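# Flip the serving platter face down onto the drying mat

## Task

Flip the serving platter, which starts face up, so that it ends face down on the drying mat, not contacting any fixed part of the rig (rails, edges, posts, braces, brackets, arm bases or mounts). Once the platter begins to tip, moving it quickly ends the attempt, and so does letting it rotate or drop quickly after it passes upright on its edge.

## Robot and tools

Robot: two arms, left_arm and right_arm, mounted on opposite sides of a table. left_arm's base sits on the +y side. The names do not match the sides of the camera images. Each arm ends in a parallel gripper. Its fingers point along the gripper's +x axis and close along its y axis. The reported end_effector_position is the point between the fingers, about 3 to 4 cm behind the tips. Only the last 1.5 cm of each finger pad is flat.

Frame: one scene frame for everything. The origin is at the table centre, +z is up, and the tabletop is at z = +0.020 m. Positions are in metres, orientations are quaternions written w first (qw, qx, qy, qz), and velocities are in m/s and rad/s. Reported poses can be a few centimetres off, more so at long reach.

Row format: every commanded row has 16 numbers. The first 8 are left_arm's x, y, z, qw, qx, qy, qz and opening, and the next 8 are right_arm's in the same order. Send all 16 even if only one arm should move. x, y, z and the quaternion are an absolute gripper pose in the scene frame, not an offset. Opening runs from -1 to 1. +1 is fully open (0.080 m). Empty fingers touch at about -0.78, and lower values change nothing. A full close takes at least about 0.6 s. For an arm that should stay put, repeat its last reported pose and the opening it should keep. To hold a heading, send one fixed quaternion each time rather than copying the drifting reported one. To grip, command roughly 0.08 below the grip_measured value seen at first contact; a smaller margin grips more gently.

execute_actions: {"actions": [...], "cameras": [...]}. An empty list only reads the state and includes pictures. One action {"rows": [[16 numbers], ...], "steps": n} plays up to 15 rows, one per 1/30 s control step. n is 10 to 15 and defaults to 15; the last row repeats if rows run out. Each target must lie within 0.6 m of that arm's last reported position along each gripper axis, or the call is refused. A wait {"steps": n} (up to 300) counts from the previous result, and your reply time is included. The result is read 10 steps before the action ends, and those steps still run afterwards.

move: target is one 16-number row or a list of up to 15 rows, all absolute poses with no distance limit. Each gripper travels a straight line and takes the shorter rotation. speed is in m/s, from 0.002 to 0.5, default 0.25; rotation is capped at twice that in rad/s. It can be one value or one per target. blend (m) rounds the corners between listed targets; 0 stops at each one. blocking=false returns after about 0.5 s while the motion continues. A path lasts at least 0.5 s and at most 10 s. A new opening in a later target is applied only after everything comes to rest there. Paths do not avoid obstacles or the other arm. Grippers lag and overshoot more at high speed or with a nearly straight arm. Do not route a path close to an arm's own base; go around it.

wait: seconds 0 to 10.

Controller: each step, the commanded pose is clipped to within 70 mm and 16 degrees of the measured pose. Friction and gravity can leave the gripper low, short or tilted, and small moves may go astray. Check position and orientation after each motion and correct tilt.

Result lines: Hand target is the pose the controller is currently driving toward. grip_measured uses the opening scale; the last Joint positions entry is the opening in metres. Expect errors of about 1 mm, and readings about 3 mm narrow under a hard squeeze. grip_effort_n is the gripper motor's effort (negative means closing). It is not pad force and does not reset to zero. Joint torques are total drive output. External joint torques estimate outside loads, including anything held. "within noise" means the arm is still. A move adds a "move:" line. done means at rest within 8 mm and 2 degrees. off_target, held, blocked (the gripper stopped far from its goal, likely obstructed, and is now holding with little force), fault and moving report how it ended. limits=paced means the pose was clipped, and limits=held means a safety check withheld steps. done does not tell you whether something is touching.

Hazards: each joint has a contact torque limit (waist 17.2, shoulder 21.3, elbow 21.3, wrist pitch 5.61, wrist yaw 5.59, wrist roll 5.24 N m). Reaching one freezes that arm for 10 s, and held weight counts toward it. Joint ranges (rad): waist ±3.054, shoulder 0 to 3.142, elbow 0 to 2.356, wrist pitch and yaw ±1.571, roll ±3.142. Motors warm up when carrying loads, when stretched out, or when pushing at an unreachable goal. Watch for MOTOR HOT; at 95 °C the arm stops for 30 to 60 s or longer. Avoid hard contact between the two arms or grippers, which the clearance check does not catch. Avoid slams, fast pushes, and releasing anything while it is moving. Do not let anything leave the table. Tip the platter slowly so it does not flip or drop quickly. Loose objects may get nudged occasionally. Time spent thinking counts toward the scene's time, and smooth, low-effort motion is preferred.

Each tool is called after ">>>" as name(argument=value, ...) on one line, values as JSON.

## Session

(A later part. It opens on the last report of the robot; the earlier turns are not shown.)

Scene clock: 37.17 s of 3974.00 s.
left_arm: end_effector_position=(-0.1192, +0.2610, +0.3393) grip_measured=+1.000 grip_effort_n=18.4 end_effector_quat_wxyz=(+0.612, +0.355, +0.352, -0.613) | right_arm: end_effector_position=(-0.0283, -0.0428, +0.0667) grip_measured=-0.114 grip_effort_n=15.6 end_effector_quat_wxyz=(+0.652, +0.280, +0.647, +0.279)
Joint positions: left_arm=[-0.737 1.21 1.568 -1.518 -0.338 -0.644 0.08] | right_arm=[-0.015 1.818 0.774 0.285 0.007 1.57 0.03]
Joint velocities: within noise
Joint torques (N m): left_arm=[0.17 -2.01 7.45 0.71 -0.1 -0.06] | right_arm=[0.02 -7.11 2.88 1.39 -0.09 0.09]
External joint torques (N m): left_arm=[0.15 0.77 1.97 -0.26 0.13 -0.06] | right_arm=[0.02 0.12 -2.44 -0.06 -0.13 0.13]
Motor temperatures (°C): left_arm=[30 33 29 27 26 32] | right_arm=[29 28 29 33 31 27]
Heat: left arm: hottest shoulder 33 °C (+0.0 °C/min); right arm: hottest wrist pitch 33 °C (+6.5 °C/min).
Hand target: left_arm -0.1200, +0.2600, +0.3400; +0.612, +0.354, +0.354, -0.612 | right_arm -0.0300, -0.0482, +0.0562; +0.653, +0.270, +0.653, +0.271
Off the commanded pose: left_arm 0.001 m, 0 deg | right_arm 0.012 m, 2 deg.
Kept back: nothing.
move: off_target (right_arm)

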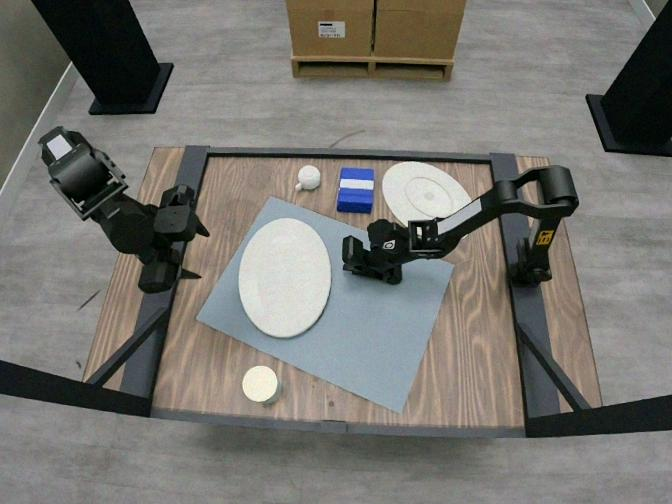

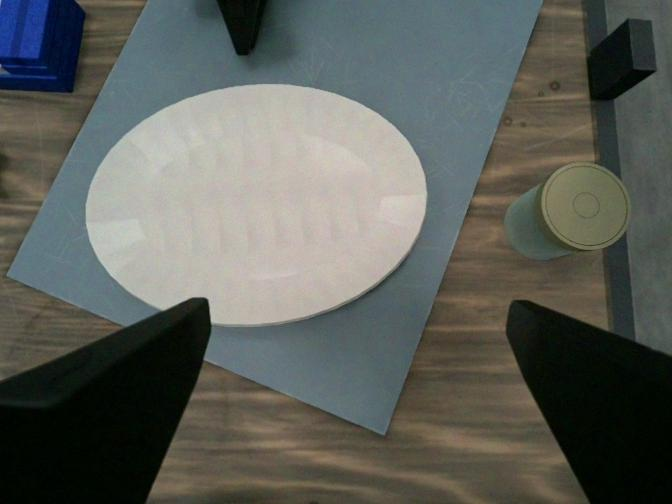

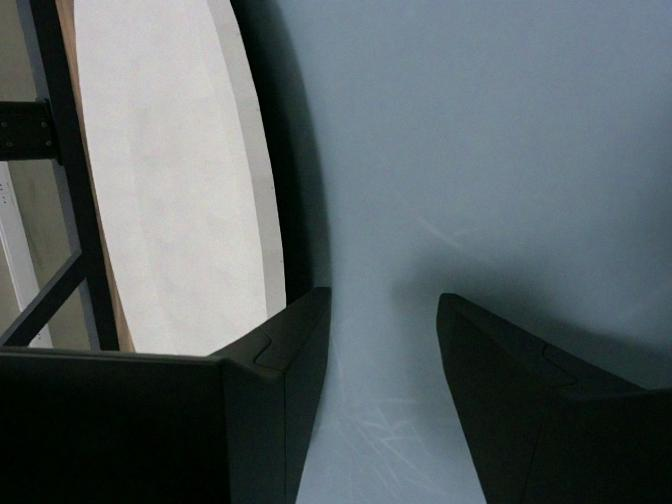

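>>> move(target=[-0.12,0.26,0.34,0.612,0.354,0.354,-0.612,1,-0.03,-0.05,0.045,0.6533,0.2705,0.6533,0.2705,-0.11], speed=0.05)

>>> zoom_image(camera="cam_left_wrist", region=[100, 0, 400, 225])

Scene clock: 38.13 s of 3974.00 s.
left_arm: end_effector_position=(-0.1192, +0.2610, +0.3393) grip_measured=+1.000 grip_effort_n=18.4 end_effector_quat_wxyz=(+0.612, +0.355, +0.352, -0.613) | right_arm: end_effector_position=(-0.0283, -0.0444, +0.0655) grip_measured=-0.114 grip_effort_n=16.0 end_effector_quat_wxyz=(+0.650, +0.285, +0.645, +0.284)
Joint positions: left_arm=[-0.737 1.21 1.568 -1.518 -0.338 -0.644 0.08] | right_arm=[-0.015 1.818 0.752 0.324 0.007 1.57 0.03]
Joint velocities: within noise
Joint torques (N m): left_arm=[0.17 -2.01 7.45 0.71 -0.1 -0.07] | right_arm=[0.17 -3.16 2.99 2.11 -0.08 0.06]
External joint torques (N m): left_arm=[0.19 0.76 1.96 -0.27 0.12 -0.07] | right_arm=[0.17 4.04 -2.33 0.62 -0.12 0.1]
Motor temperatures (°C): left_arm=[30 33 29 27 26 32] | right_arm=[29 28 29 33 31 27]
Heat: left arm: hottest shoulder 33 °C (+0.0 °C/min); right arm: hottest wrist pitch 33 °C (+6.3 °C/min).
Hand target: left_arm -0.1200, +0.2600, +0.3400; +0.612, +0.354, +0.354, -0.612 | right_arm -0.0300, -0.0511, +0.0457; +0.653, +0.270, +0.653, +0.270
Off the commanded pose: left_arm 0.001 m, 0 deg | right_arm 0.021 m, 3 deg.
Kept back: nothing.
move: off_target (right_arm)

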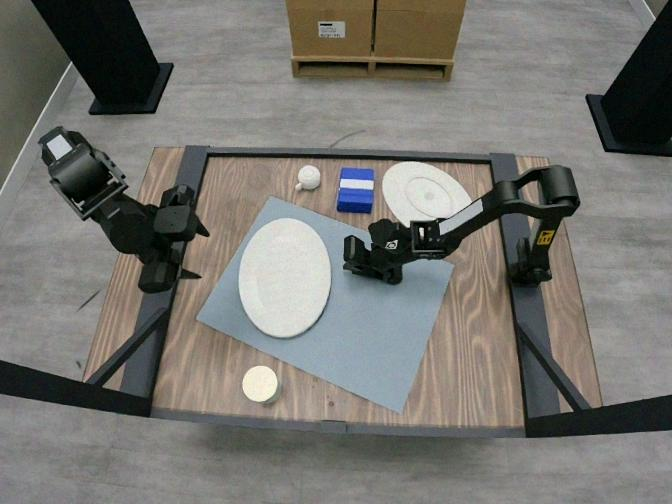

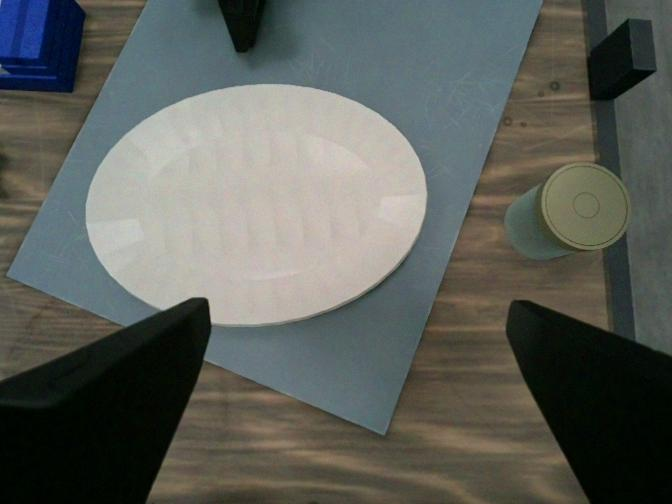

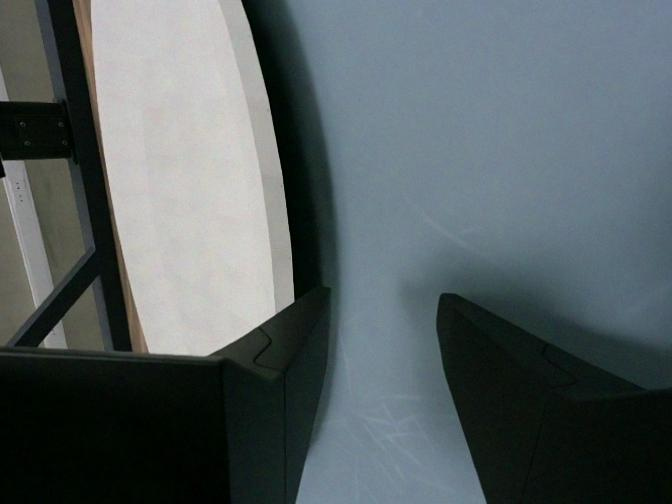

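Scaled by 1.680 from the camera's 672x504 image, which has a finer 960x720 frame.

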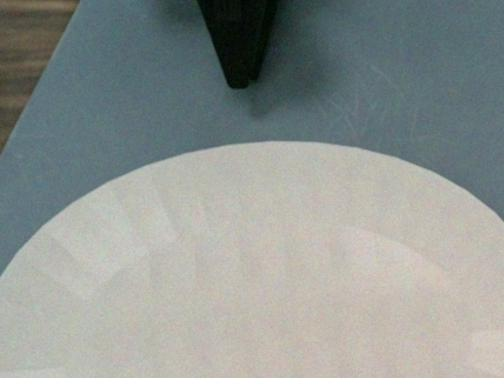

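>>> move(target=[-0.025,0.22,0.15,0.561,0.431,0.431,-0.561,-0.9,-0.03,-0.07,0.15,0.596,0.380,0.596,0.380,0.1], speed=0.15)

>>> zoom_image(camera="cam_high", region=[130, 180, 430, 380])

Scene clock: 42.40 s of 3974.00 s.
left_arm: end_effector_position=(-0.0251, +0.2183, +0.1547) grip_measured=-0.768 grip_effort_n=-83.5 end_effector_quat_wxyz=(+0.565, +0.427, +0.426, -0.563) | right_arm: end_effector_position=(-0.0283, -0.0670, +0.1512) grip_measured=+0.096 grip_effort_n=16.0 end_effector_quat_wxyz=(+0.598, +0.381, +0.594, +0.380)
Joint positions: left_arm=[-0.083 1.224 0.88 -0.951 -0.021 -0.063 0] | right_arm=[-0.015 1.508 0.565 0.509 0.007 1.57 0.039]
Joint velocities: within noise
Joint torques (N m): left_arm=[0.19 -2.55 6.14 0.8 0.15 0.07] | right_arm=[0.28 -7.63 3.85 1.56 -0.08 0.03]
External joint torques (N m): left_arm=[0.2 1.09 -0.2 -0.04 0.17 0.06] | right_arm=[0.3 -2.16 -2.09 -0.13 -0.11 0.08]
Motor temperatures (°C): left_arm=[30 33 29 27 26 32] | right_arm=[29 28 29 34 31 27]
Heat: left arm: hottest shoulder 33 °C (+0.0 °C/min); right arm: hottest wrist pitch 34 °C (+7.1 °C/min).
Hand target: left_arm -0.0250, +0.2201, +0.1500; +0.561, +0.431, +0.431, -0.561 | right_arm -0.0300, -0.0700, +0.1500; +0.596, +0.380, +0.596, +0.380
Off the commanded pose: left_arm 0.005 m, 1 deg | right_arm 0.004 m, 0 deg.
Kept back: nothing.
move: done

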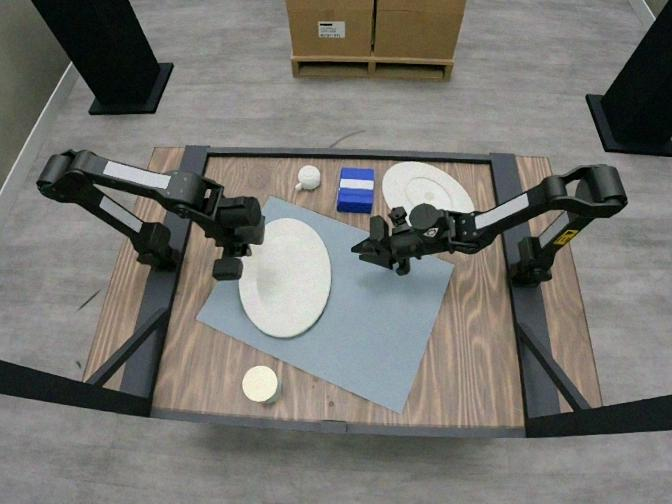

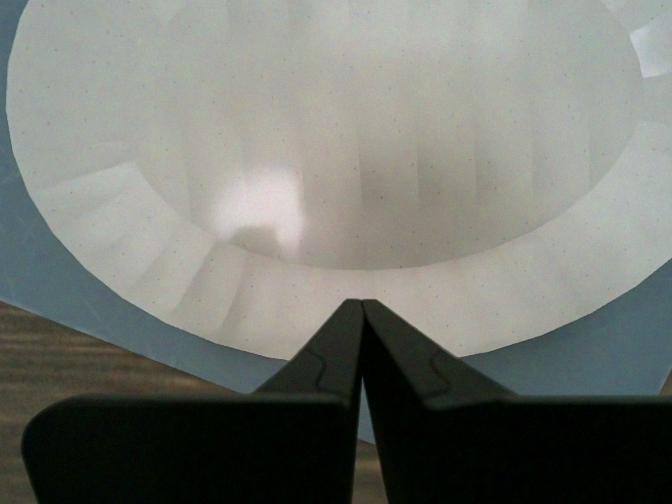

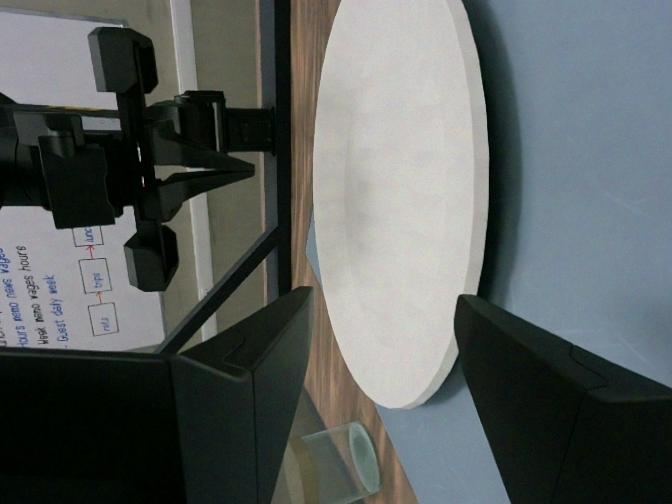

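Scaled by 1.680 from the camera's 672x504 image, which has a finer 960x720 frame.

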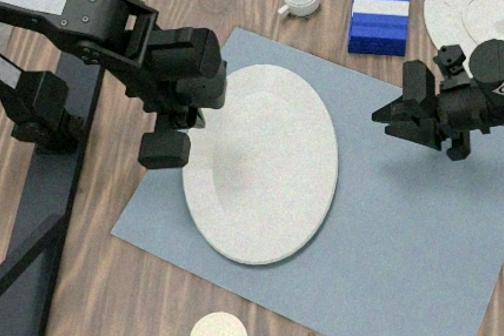

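>>> move(target=[-0.025,0.228,0.095,0.561,0.431,0.431,-0.561,-0.9,-0.03,-0.07,0.15,0.596,0.380,0.596,0.380,0.1], speed=0.1)

>>> zoom_image(camera="cam_right_wrist", region=[100, 50, 400, 350])

Scene clock: 44.20 s of 3974.00 s.
left_arm: end_effector_position=(-0.0247, +0.2251, +0.0998) grip_measured=-0.768 grip_effort_n=-83.5 end_effector_quat_wxyz=(+0.565, +0.427, +0.426, -0.563) | right_arm: end_effector_position=(-0.0283, -0.0670, +0.1512) grip_measured=+0.096 grip_effort_n=16.0 end_effector_quat_wxyz=(+0.598, +0.381, +0.594, +0.380)
Joint positions: left_arm=[-0.083 1.248 0.671 -0.718 -0.021 -0.062 0] | right_arm=[-0.015 1.508 0.565 0.509 0.007 1.57 0.039]
Joint velocities: within noise
Joint torques (N m): left_arm=[-0.02 -2.49 5.77 0.82 0.13 0] | right_arm=[0.23 -7.78 3.75 1.59 -0.08 0.01]
External joint torques (N m): left_arm=[-0.01 1.06 -0.24 0 0.15 0] | right_arm=[0.2 -2.35 -2.17 -0.09 -0.1 0.06]
Motor temperatures (°C): left_arm=[30 33 29 27 26 32] | right_arm=[29 28 29 34 31 27]
Heat: left arm: hottest shoulder 33 °C (+0.0 °C/min); right arm: hottest wrist pitch 34 °C (+6.8 °C/min).
Hand target: left_arm -0.0250, +0.2280, +0.0951; +0.561, +0.431, +0.431, -0.561 | right_arm -0.0300, -0.0699, +0.1501; +0.596, +0.380, +0.596, +0.380
Off the commanded pose: left_arm 0.006 m, 1 deg | right_arm 0.004 m, 0 deg.
Kept back: nothing.
move: done

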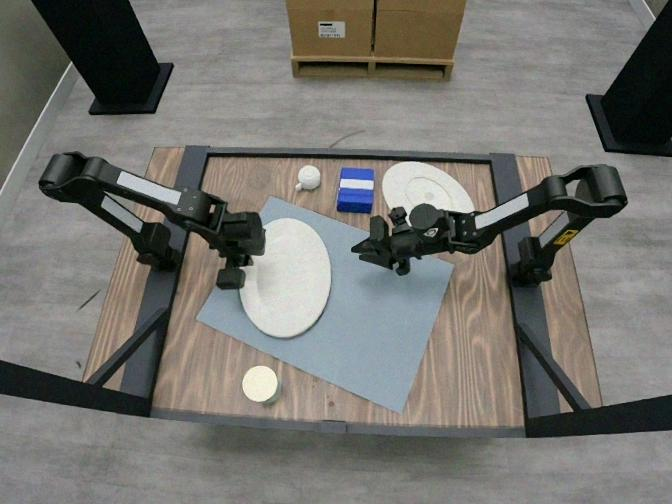

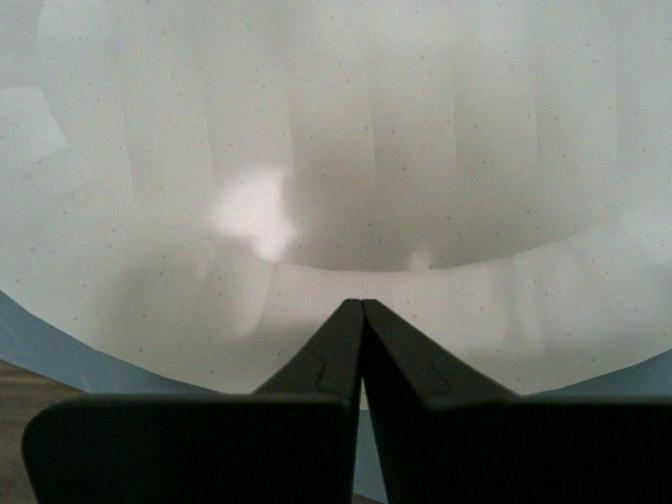

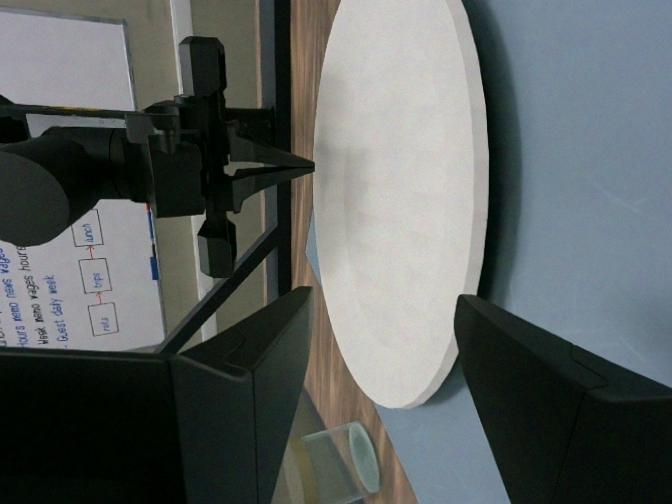

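Scaled by 1.680 from the camera's 672x504 image, which has a finer 960x720 frame.

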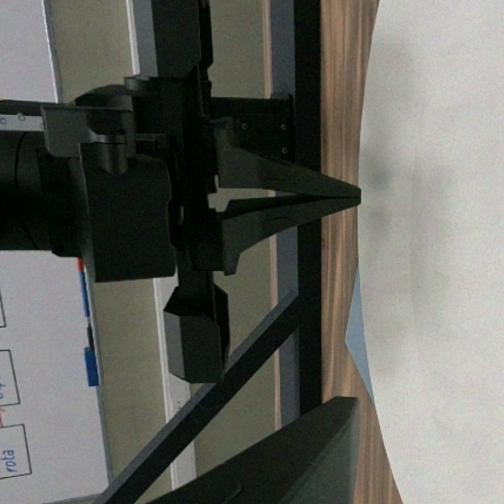

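>>> move(target=[-0.028,0.242,0.062,0.561,0.431,0.431,-0.561,-0.9,-0.03,-0.07,0.15,0.596,0.380,0.596,0.380,0.1], speed=0.05)

>>> zoom_image(camera="cam_right_wrist", region=[150, 0, 550, 400])

Scene clock: 45.63 s of 3974.00 s.
left_arm: end_effector_position=(-0.0280, +0.2290, +0.0769) grip_measured=-0.768 grip_effort_n=-83.5 end_effector_quat_wxyz=(+0.572, +0.414, +0.417, -0.573) | right_arm: end_effector_position=(-0.0283, -0.0671, +0.1510) grip_measured=+0.096 grip_effort_n=16.0 end_effector_quat_wxyz=(+0.598, +0.381, +0.594, +0.380)
Joint positions: left_arm=[-0.1 1.242 0.559 -0.573 -0.022 -0.08 0] | right_arm=[-0.015 1.508 0.564 0.509 0.007 1.57 0.039]
Joint velocities: within noise
Joint torques (N m): left_arm=[-0.38 -1.4 2.67 0.62 0 -0.08] | right_arm=[0.11 -7.71 3.65 1.61 -0.08 0]
External joint torques (N m): left_arm=[-0.38 1.9 -3.12 -0.25 0.02 -0.09] | right_arm=[0.11 -2.29 -2.29 -0.07 -0.11 0.05]
Motor temperatures (°C): left_arm=[30 33 29 27 26 32] | right_arm=[29 28 29 34 31 27]
Heat: left arm: hottest shoulder 33 °C (+0.0 °C/min); right arm: hottest wrist pitch 34 °C (+6.6 °C/min).
Hand target: left_arm -0.0279, +0.2424, +0.0628; +0.561, +0.431, +0.431, -0.561 | right_arm -0.0300, -0.0700, +0.1499; +0.596, +0.380, +0.596, +0.380
Off the commanded pose: left_arm 0.020 m, 3 deg | right_arm 0.004 m, 0 deg.
Kept back: nothing.
move: off_target (left_arm)

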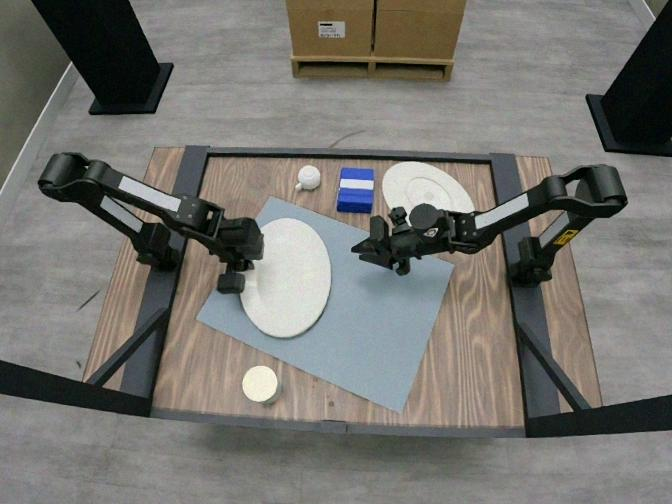

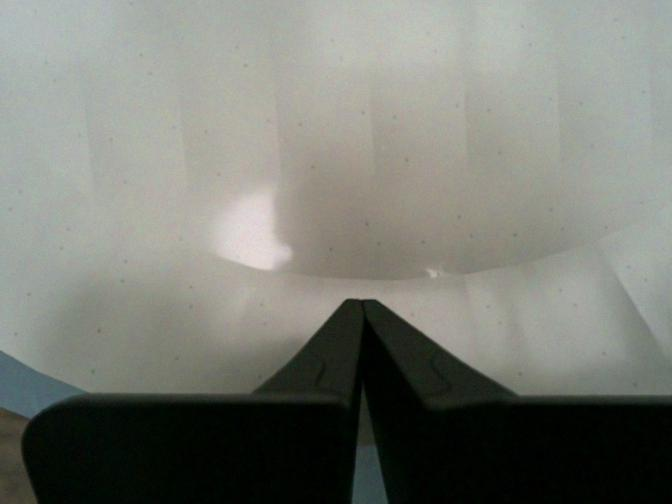

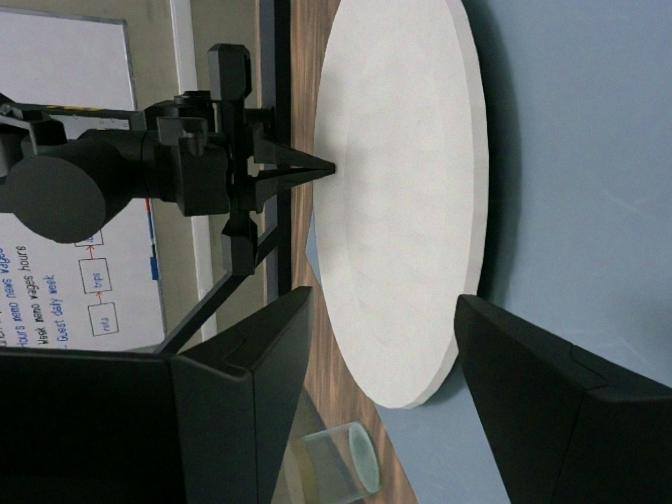

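Scaled by 1.260 from the camera's 672x504 image, which has a finer 960x720 frame.

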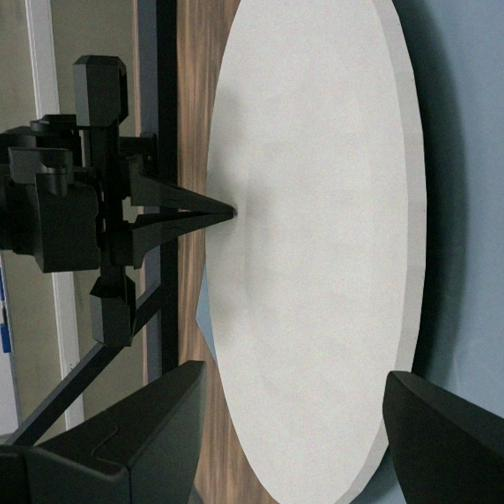

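>>> move(target=[[-0.028,0.235,0.10,0.561,0.431,0.431,-0.561,-0.9,-0.03,-0.07,0.15,0.596,0.380,0.596,0.380,0.1],[-0.028,0.262,0.095,0.561,0.431,0.431,-0.561,-0.9,-0.03,-0.07,0.15,0.596,0.380,0.596,0.380,0.1],[-0.028,0.262,0.07,0.561,0.431,0.431,-0.561,-0.9,-0.03,-0.07,0.15,0.596,0.380,0.596,0.380,0.1]], speed=0.07)

>>> zoom_image(camera="cam_right_wrist", region=[150, 0, 550, 400])

Scene clock: 47.87 s of 3974.00 s.
left_arm: end_effector_position=(-0.0279, +0.2626, +0.0764) grip_measured=-0.768 grip_effort_n=-83.5 end_effector_quat_wxyz=(+0.561, +0.429, +0.430, -0.562) | right_arm: end_effector_position=(-0.0283, -0.0671, +0.1510) grip_measured=+0.096 grip_effort_n=16.0 end_effector_quat_wxyz=(+0.598, +0.381, +0.594, +0.380)
Joint positions: left_arm=[-0.114 1.122 0.502 -0.688 -0.022 -0.092 0] | right_arm=[-0.015 1.508 0.564 0.509 0.007 1.57 0.039]
Joint velocities: within noise
Joint torques (N m): left_arm=[-0.22 -0.61 5.08 2.77 -0.12 -0.07] | right_arm=[0.21 -7.48 3.84 1.64 -0.08 0.06]
External joint torques (N m): left_arm=[-0.22 1.94 -0.92 1.94 -0.1 -0.07] | right_arm=[0.25 -2.08 -2.06 -0.04 -0.11 0.11]
Motor temperatures (°C): left_arm=[30 33 29 27 26 32] | right_arm=[29 28 28 35 31 27]
Heat: left arm: hottest shoulder 33 °C (+0.0 °C/min); right arm: hottest wrist pitch 35 °C (+7.5 °C/min).
Hand target: left_arm -0.0280, +0.2624, +0.0703; +0.561, +0.431, +0.431, -0.561 | right_arm -0.0300, -0.0700, +0.1500; +0.596, +0.380, +0.596, +0.380
Off the commanded pose: left_arm 0.006 m, 0 deg | right_arm 0.004 m, 0 deg.
Kept back: nothing.
move: done

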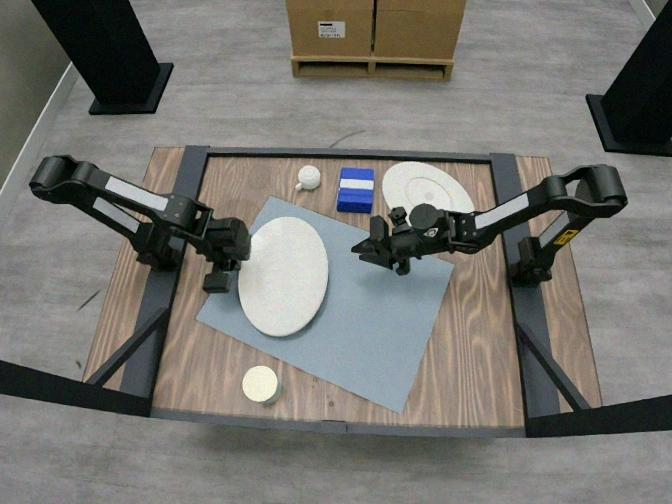

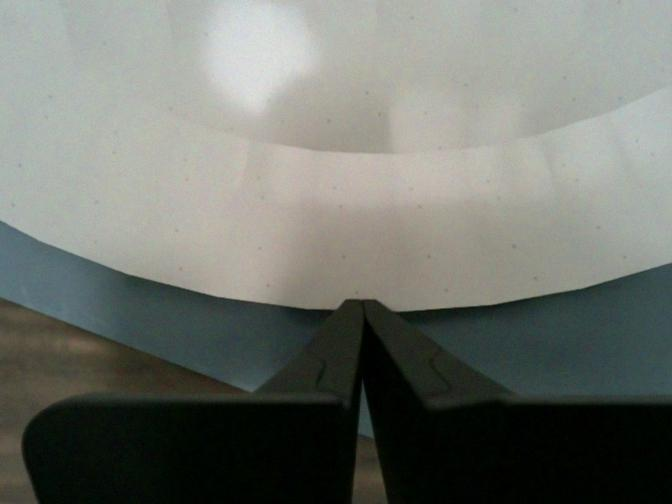

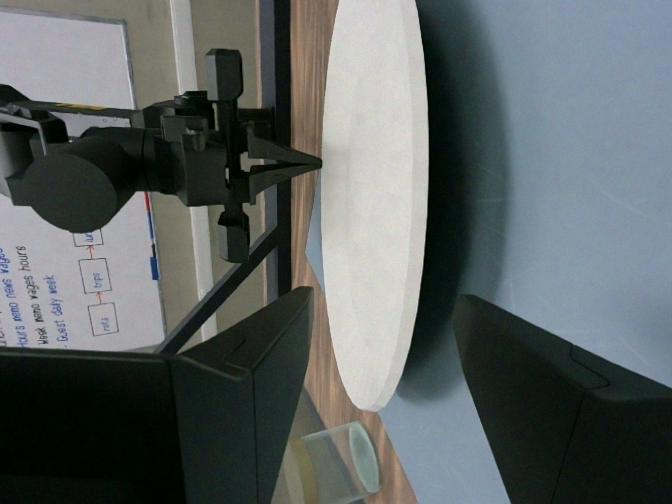

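Scaled by 1.260 from the camera's 672x504 image, which has a finer 960x720 frame.

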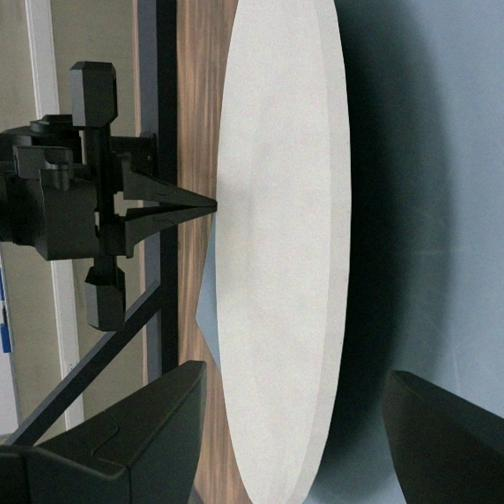

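>>> move(target=[-0.028,0.255,0.056,0.561,0.431,0.431,-0.561,-0.9,-0.03,-0.07,0.15,0.596,0.380,0.596,0.380,0.1], speed=0.03)

>>> zoom_image(camera="cam_right_wrist", region=[150, 0, 550, 400])

Scene clock: 49.03 s of 3974.00 s.
left_arm: end_effector_position=(-0.0280, +0.2616, +0.0651) grip_measured=-0.768 grip_effort_n=-83.5 end_effector_quat_wxyz=(+0.557, +0.435, +0.435, -0.558) | right_arm: end_effector_position=(-0.0283, -0.0671, +0.1510) grip_measured=+0.096 grip_effort_n=16.0 end_effector_quat_wxyz=(+0.598, +0.381, +0.594, +0.380)
Joint positions: left_arm=[-0.114 1.171 0.484 -0.639 -0.022 -0.092 0] | right_arm=[-0.015 1.508 0.564 0.509 0.007 1.57 0.039]
Joint velocities: within noise
Joint torques (N m): left_arm=[0.12 1.1 4.46 5.52 -0.09 0.05] | right_arm=[0.17 -7.71 3.81 1.63 -0.05 0.05]
External joint torques (N m): left_arm=[0.1 3.85 -1.35 4.72 -0.06 0.05] | right_arm=[0.19 -2.23 -2.18 -0.08 -0.08 0.1]
Motor temperatures (°C): left_arm=[30 33 29 28 26 32] | right_arm=[29 28 28 35 31 27]
Heat: left arm: hottest shoulder 33 °C (+0.0 °C/min); right arm: hottest wrist pitch 35 °C (+7.3 °C/min).
Hand target: left_arm -0.0279, +0.2561, +0.0571; +0.561, +0.431, +0.431, -0.561 | right_arm -0.0300, -0.0700, +0.1500; +0.596, +0.380, +0.596, +0.380
Off the commanded pose: left_arm 0.011 m, 1 deg | right_arm 0.004 m, 0 deg.
Kept back: nothing.
move: off_target (left_arm)

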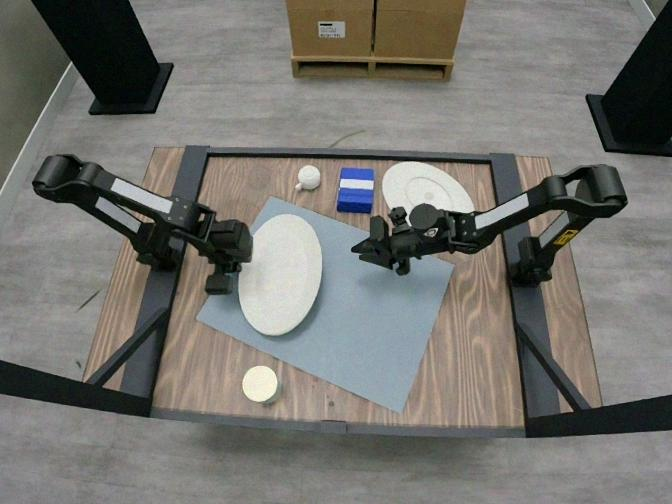

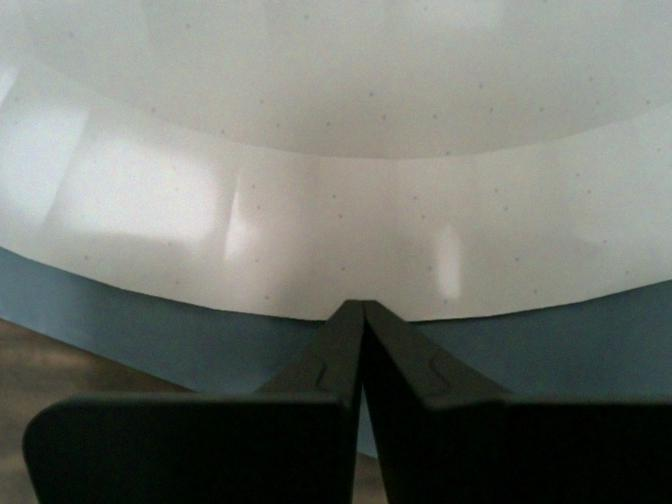

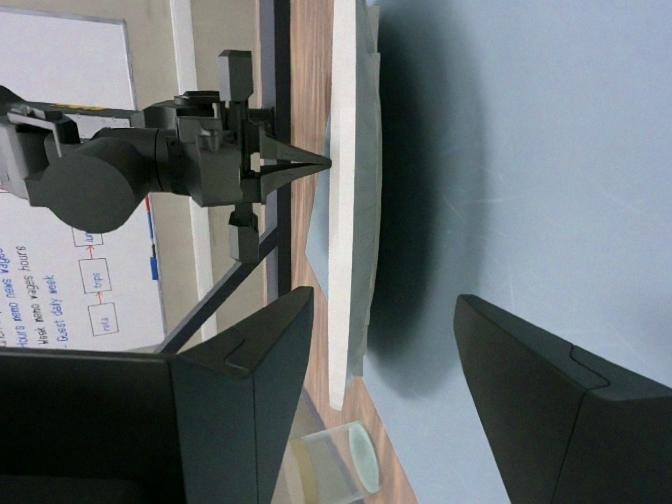

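Scaled by 1.260 from the camera's 672x504 image, which has a finer 960x720 frame.

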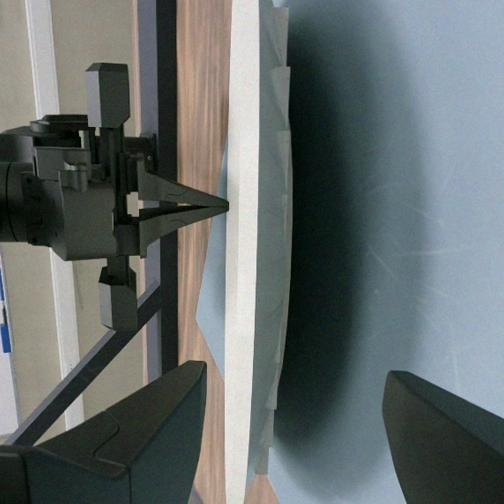

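>>> move(target=[-0.028,0.255,0.056,0.561,0.431,0.431,-0.561,-0.9,-0.03,-0.035,0.135,0.596,0.380,0.596,0.380,0.1], speed=0.05)

>>> zoom_image(camera="cam_high", region=[220, 190, 440, 350])

Scene clock: 51.30 s of 3974.00 s.
left_arm: end_effector_position=(-0.0280, +0.2616, +0.0651) grip_measured=-0.768 grip_effort_n=-83.5 end_effector_quat_wxyz=(+0.557, +0.435, +0.435, -0.558) | right_arm: end_effector_position=(-0.0283, -0.0385, +0.1345) grip_measured=+0.096 grip_effort_n=16.0 end_effector_quat_wxyz=(+0.599, +0.380, +0.595, +0.378)
Joint positions: left_arm=[-0.114 1.171 0.484 -0.639 -0.022 -0.092 0] | right_arm=[-0.015 1.67 0.646 0.584 0.007 1.57 0.039]
Joint velocities: within noise
Joint torques (N m): left_arm=[0.1 1.1 4.49 5.58 -0.08 0.05] | right_arm=[0.03 -6.09 5.58 1.62 -0.05 0.06]
External joint torques (N m): left_arm=[0.11 3.81 -1.25 4.81 -0.07 0.05] | right_arm=[0.03 0.27 -0.01 -0.05 -0.07 0.11]
Motor temperatures (°C): left_arm=[30 33 29 30 26 32] | right_arm=[29 29 29 35 31 27]
Heat: left arm: hottest shoulder 33 °C (+0.0 °C/min); right arm: hottest wrist pitch 35 °C (+7.0 °C/min).
Hand target: left_arm -0.0279, +0.2561, +0.0571; +0.561, +0.431, +0.431, -0.561 | right_arm -0.0300, -0.0351, +0.1349; +0.596, +0.380, +0.596, +0.380
Off the commanded pose: left_arm 0.011 m, 1 deg | right_arm 0.004 m, 0 deg.
Kept back: nothing.
move: off_target (left_arm)

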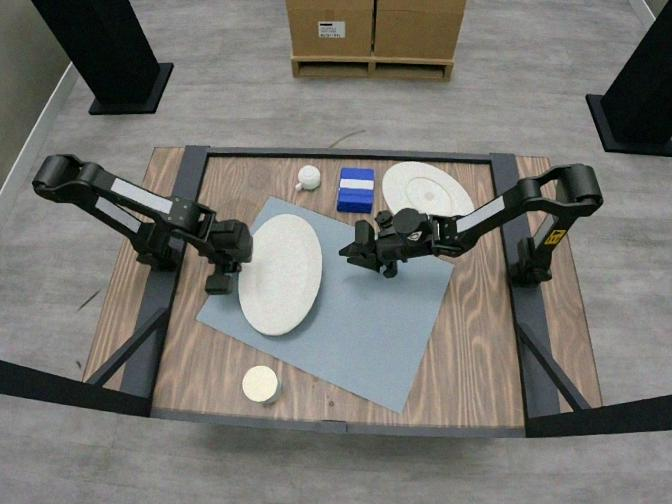

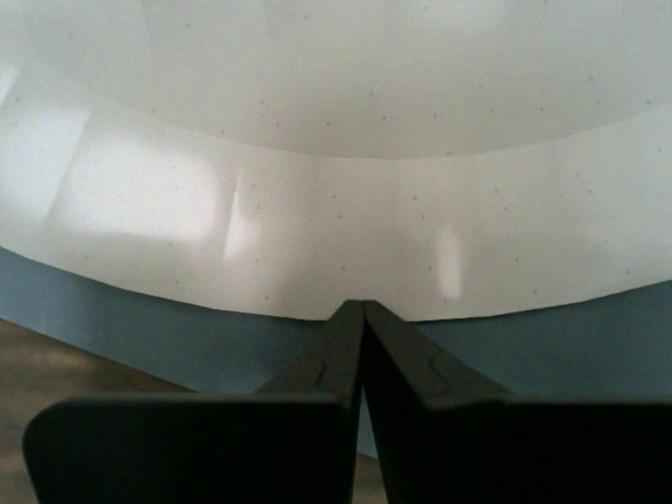

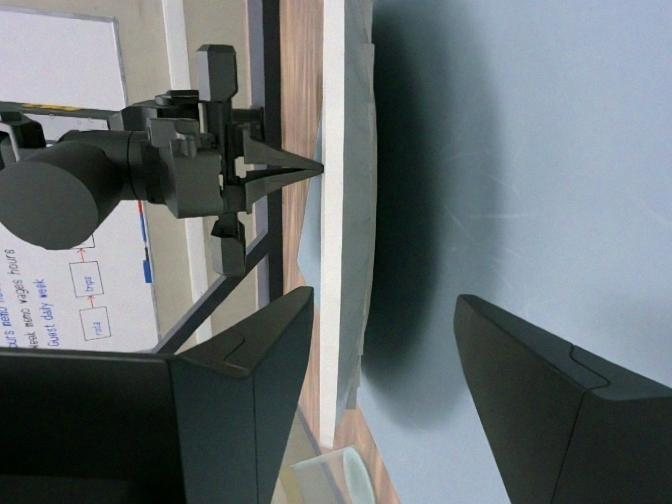

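Scaled by 2.291 from the camera's 672x504 image, which has a finer 960x720 frame.

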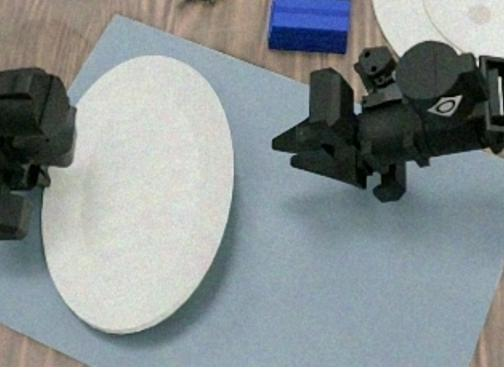

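>>> move(target=[-0.028,0.255,0.056,0.561,0.431,0.431,-0.561,-0.9,-0.03,-0.012,0.140,0.596,0.380,0.596,0.380,0.1], speed=0.05)

>>> zoom_image(camera="cam_high", region=[220, 190, 440, 350])

Scene clock: 52.87 s of 3974.00 s.
left_arm: end_effector_position=(-0.0280, +0.2616, +0.0651) grip_measured=-0.768 grip_effort_n=-83.5 end_effector_quat_wxyz=(+0.557, +0.435, +0.435, -0.558) | right_arm: end_effector_position=(-0.0283, -0.0149, +0.1414) grip_measured=+0.096 grip_effort_n=16.0 end_effector_quat_wxyz=(+0.598, +0.382, +0.593, +0.380)
Joint positions: left_arm=[-0.114 1.171 0.484 -0.639 -0.022 -0.092 0] | right_arm=[-0.015 1.73 0.748 0.55 0.007 1.57 0.039]
Joint velocities: within noise
Joint torques (N m): left_arm=[0.1 1.1 4.48 5.57 -0.08 0.05] | right_arm=[-0.12 -7.13 6.1 1.3 -0.08 0.05]
External joint torques (N m): left_arm=[0.11 3.8 -1.29 4.79 -0.06 0.05] | right_arm=[-0.11 -0.09 0.32 -0.38 -0.11 0.1]
Motor temperatures (°C): left_arm=[30 33 29 32 26 32] | right_arm=[29 29 29 35 31 27]
Heat: left arm: hottest shoulder 33 °C (+0.0 °C/min); right arm: hottest wrist pitch 35 °C (+6.8 °C/min).
Hand target: left_arm -0.0279, +0.2561, +0.0571; +0.561, +0.431, +0.431, -0.561 | right_arm -0.0300, -0.0120, +0.1401; +0.596, +0.380, +0.596, +0.380
Off the commanded pose: left_arm 0.011 m, 1 deg | right_arm 0.004 m, 0 deg.
Kept back: nothing.
move: off_target (left_arm)

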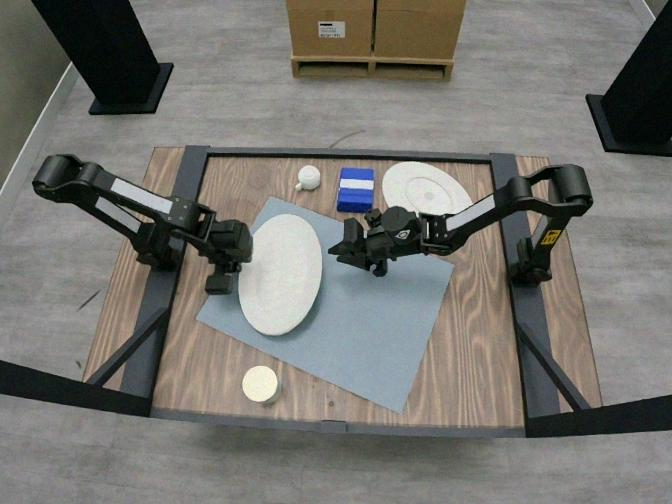

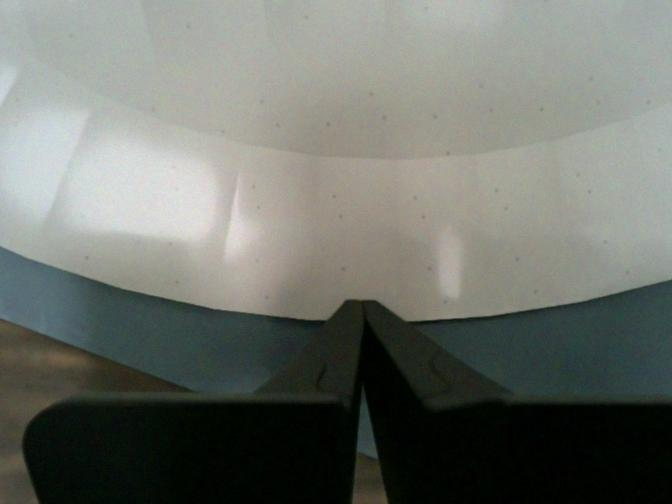

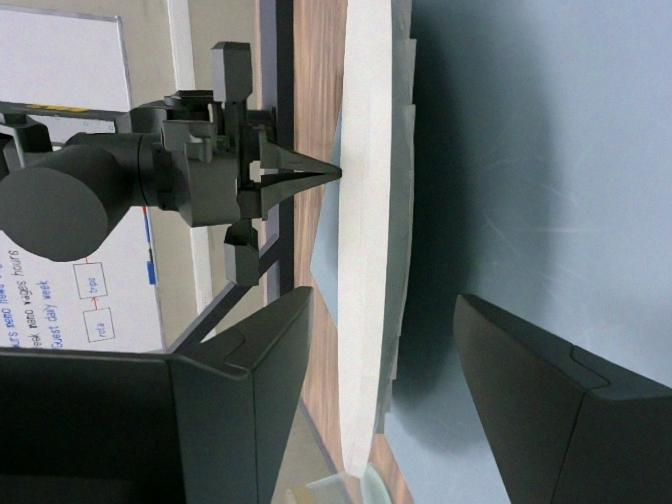

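Scaled by 2.291 from the camera's 672x504 image, which has a finer 960x720 frame.

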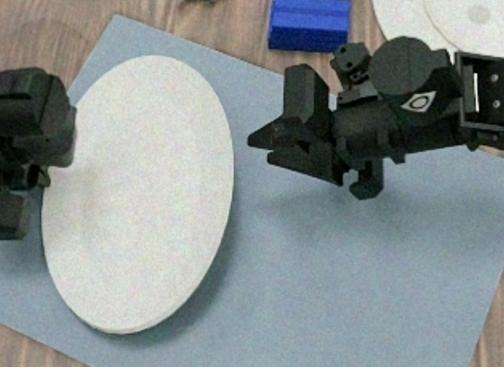

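>>> move(target=[-0.028,0.255,0.056,0.561,0.431,0.431,-0.561,-0.9,-0.03,0.016,0.1315,0.596,0.380,0.596,0.380,0.1], speed=0.05)

>>> zoom_image(camera="cam_high", region=[220, 190, 440, 350])

Scene clock: 54.40 s of 3974.00 s.
left_arm: end_effector_position=(-0.0280, +0.2616, +0.0651) grip_measured=-0.768 grip_effort_n=-83.5 end_effector_quat_wxyz=(+0.557, +0.435, +0.435, -0.558) | right_arm: end_effector_position=(-0.0283, +0.0126, +0.1324) grip_measured=+0.096 grip_effort_n=16.0 end_effector_quat_wxyz=(+0.599, +0.380, +0.594, +0.379)
Joint positions: left_arm=[-0.114 1.171 0.484 -0.639 -0.022 -0.092 0] | right_arm=[-0.015 1.844 0.853 0.554 0.007 1.57 0.039]
Joint velocities: within noise
Joint torques (N m): left_arm=[0.11 1.11 4.47 5.58 -0.08 0.05] | right_arm=[0.08 -7.92 5.92 1.61 -0.09 0.06]
External joint torques (N m): left_arm=[0.11 3.79 -1.24 4.81 -0.06 0.05] | right_arm=[0.12 -0.02 0.15 -0.08 -0.12 0.11]
Motor temperatures (°C): left_arm=[30 32 29 33 26 32] | right_arm=[29 29 29 35 31 27]
Heat: left arm: hottest wrist pitch 33 °C (+8.8 °C/min); right arm: hottest wrist pitch 35 °C (+6.6 °C/min). Heating fast: the left arm's wrist pitch motor: a push or a pull is the cause, and it goes on while you think. Ease it with your next call, before anything else.
Hand target: left_arm -0.0279, +0.2561, +0.0571; +0.561, +0.431, +0.431, -0.561 | right_arm -0.0300, +0.0159, +0.1315; +0.596, +0.380, +0.596, +0.380
Off the commanded pose: left_arm 0.011 m, 1 deg | right_arm 0.004 m, 0 deg.
Kept back: nothing.
move: off_target (left_arm)

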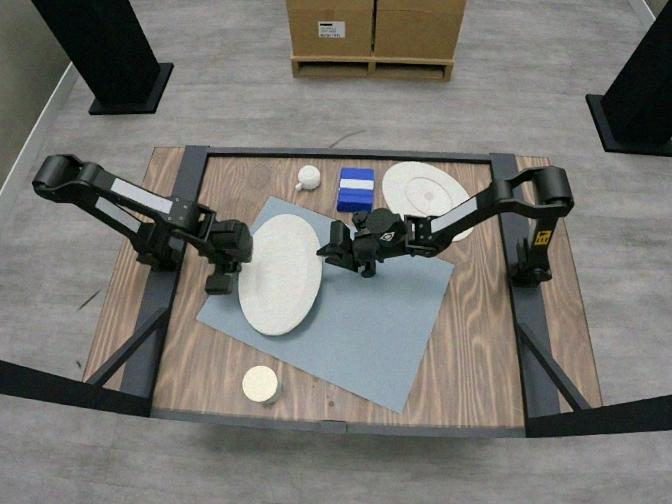

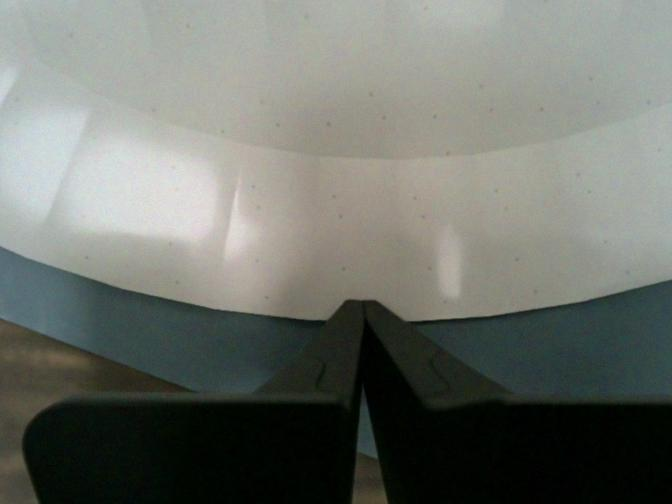

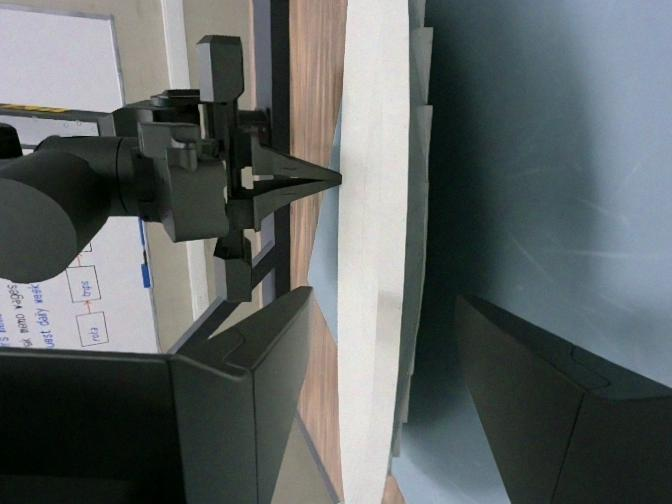

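Scaled by 2.291 from the camera's 672x504 image, which has a finer 960x720 frame.

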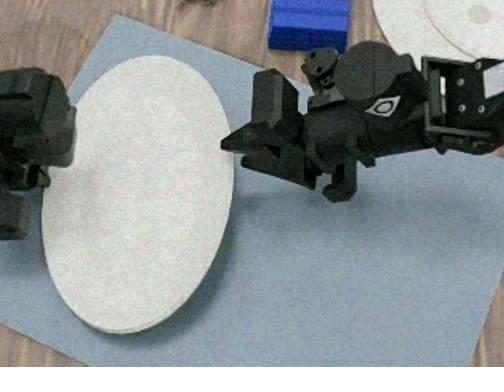

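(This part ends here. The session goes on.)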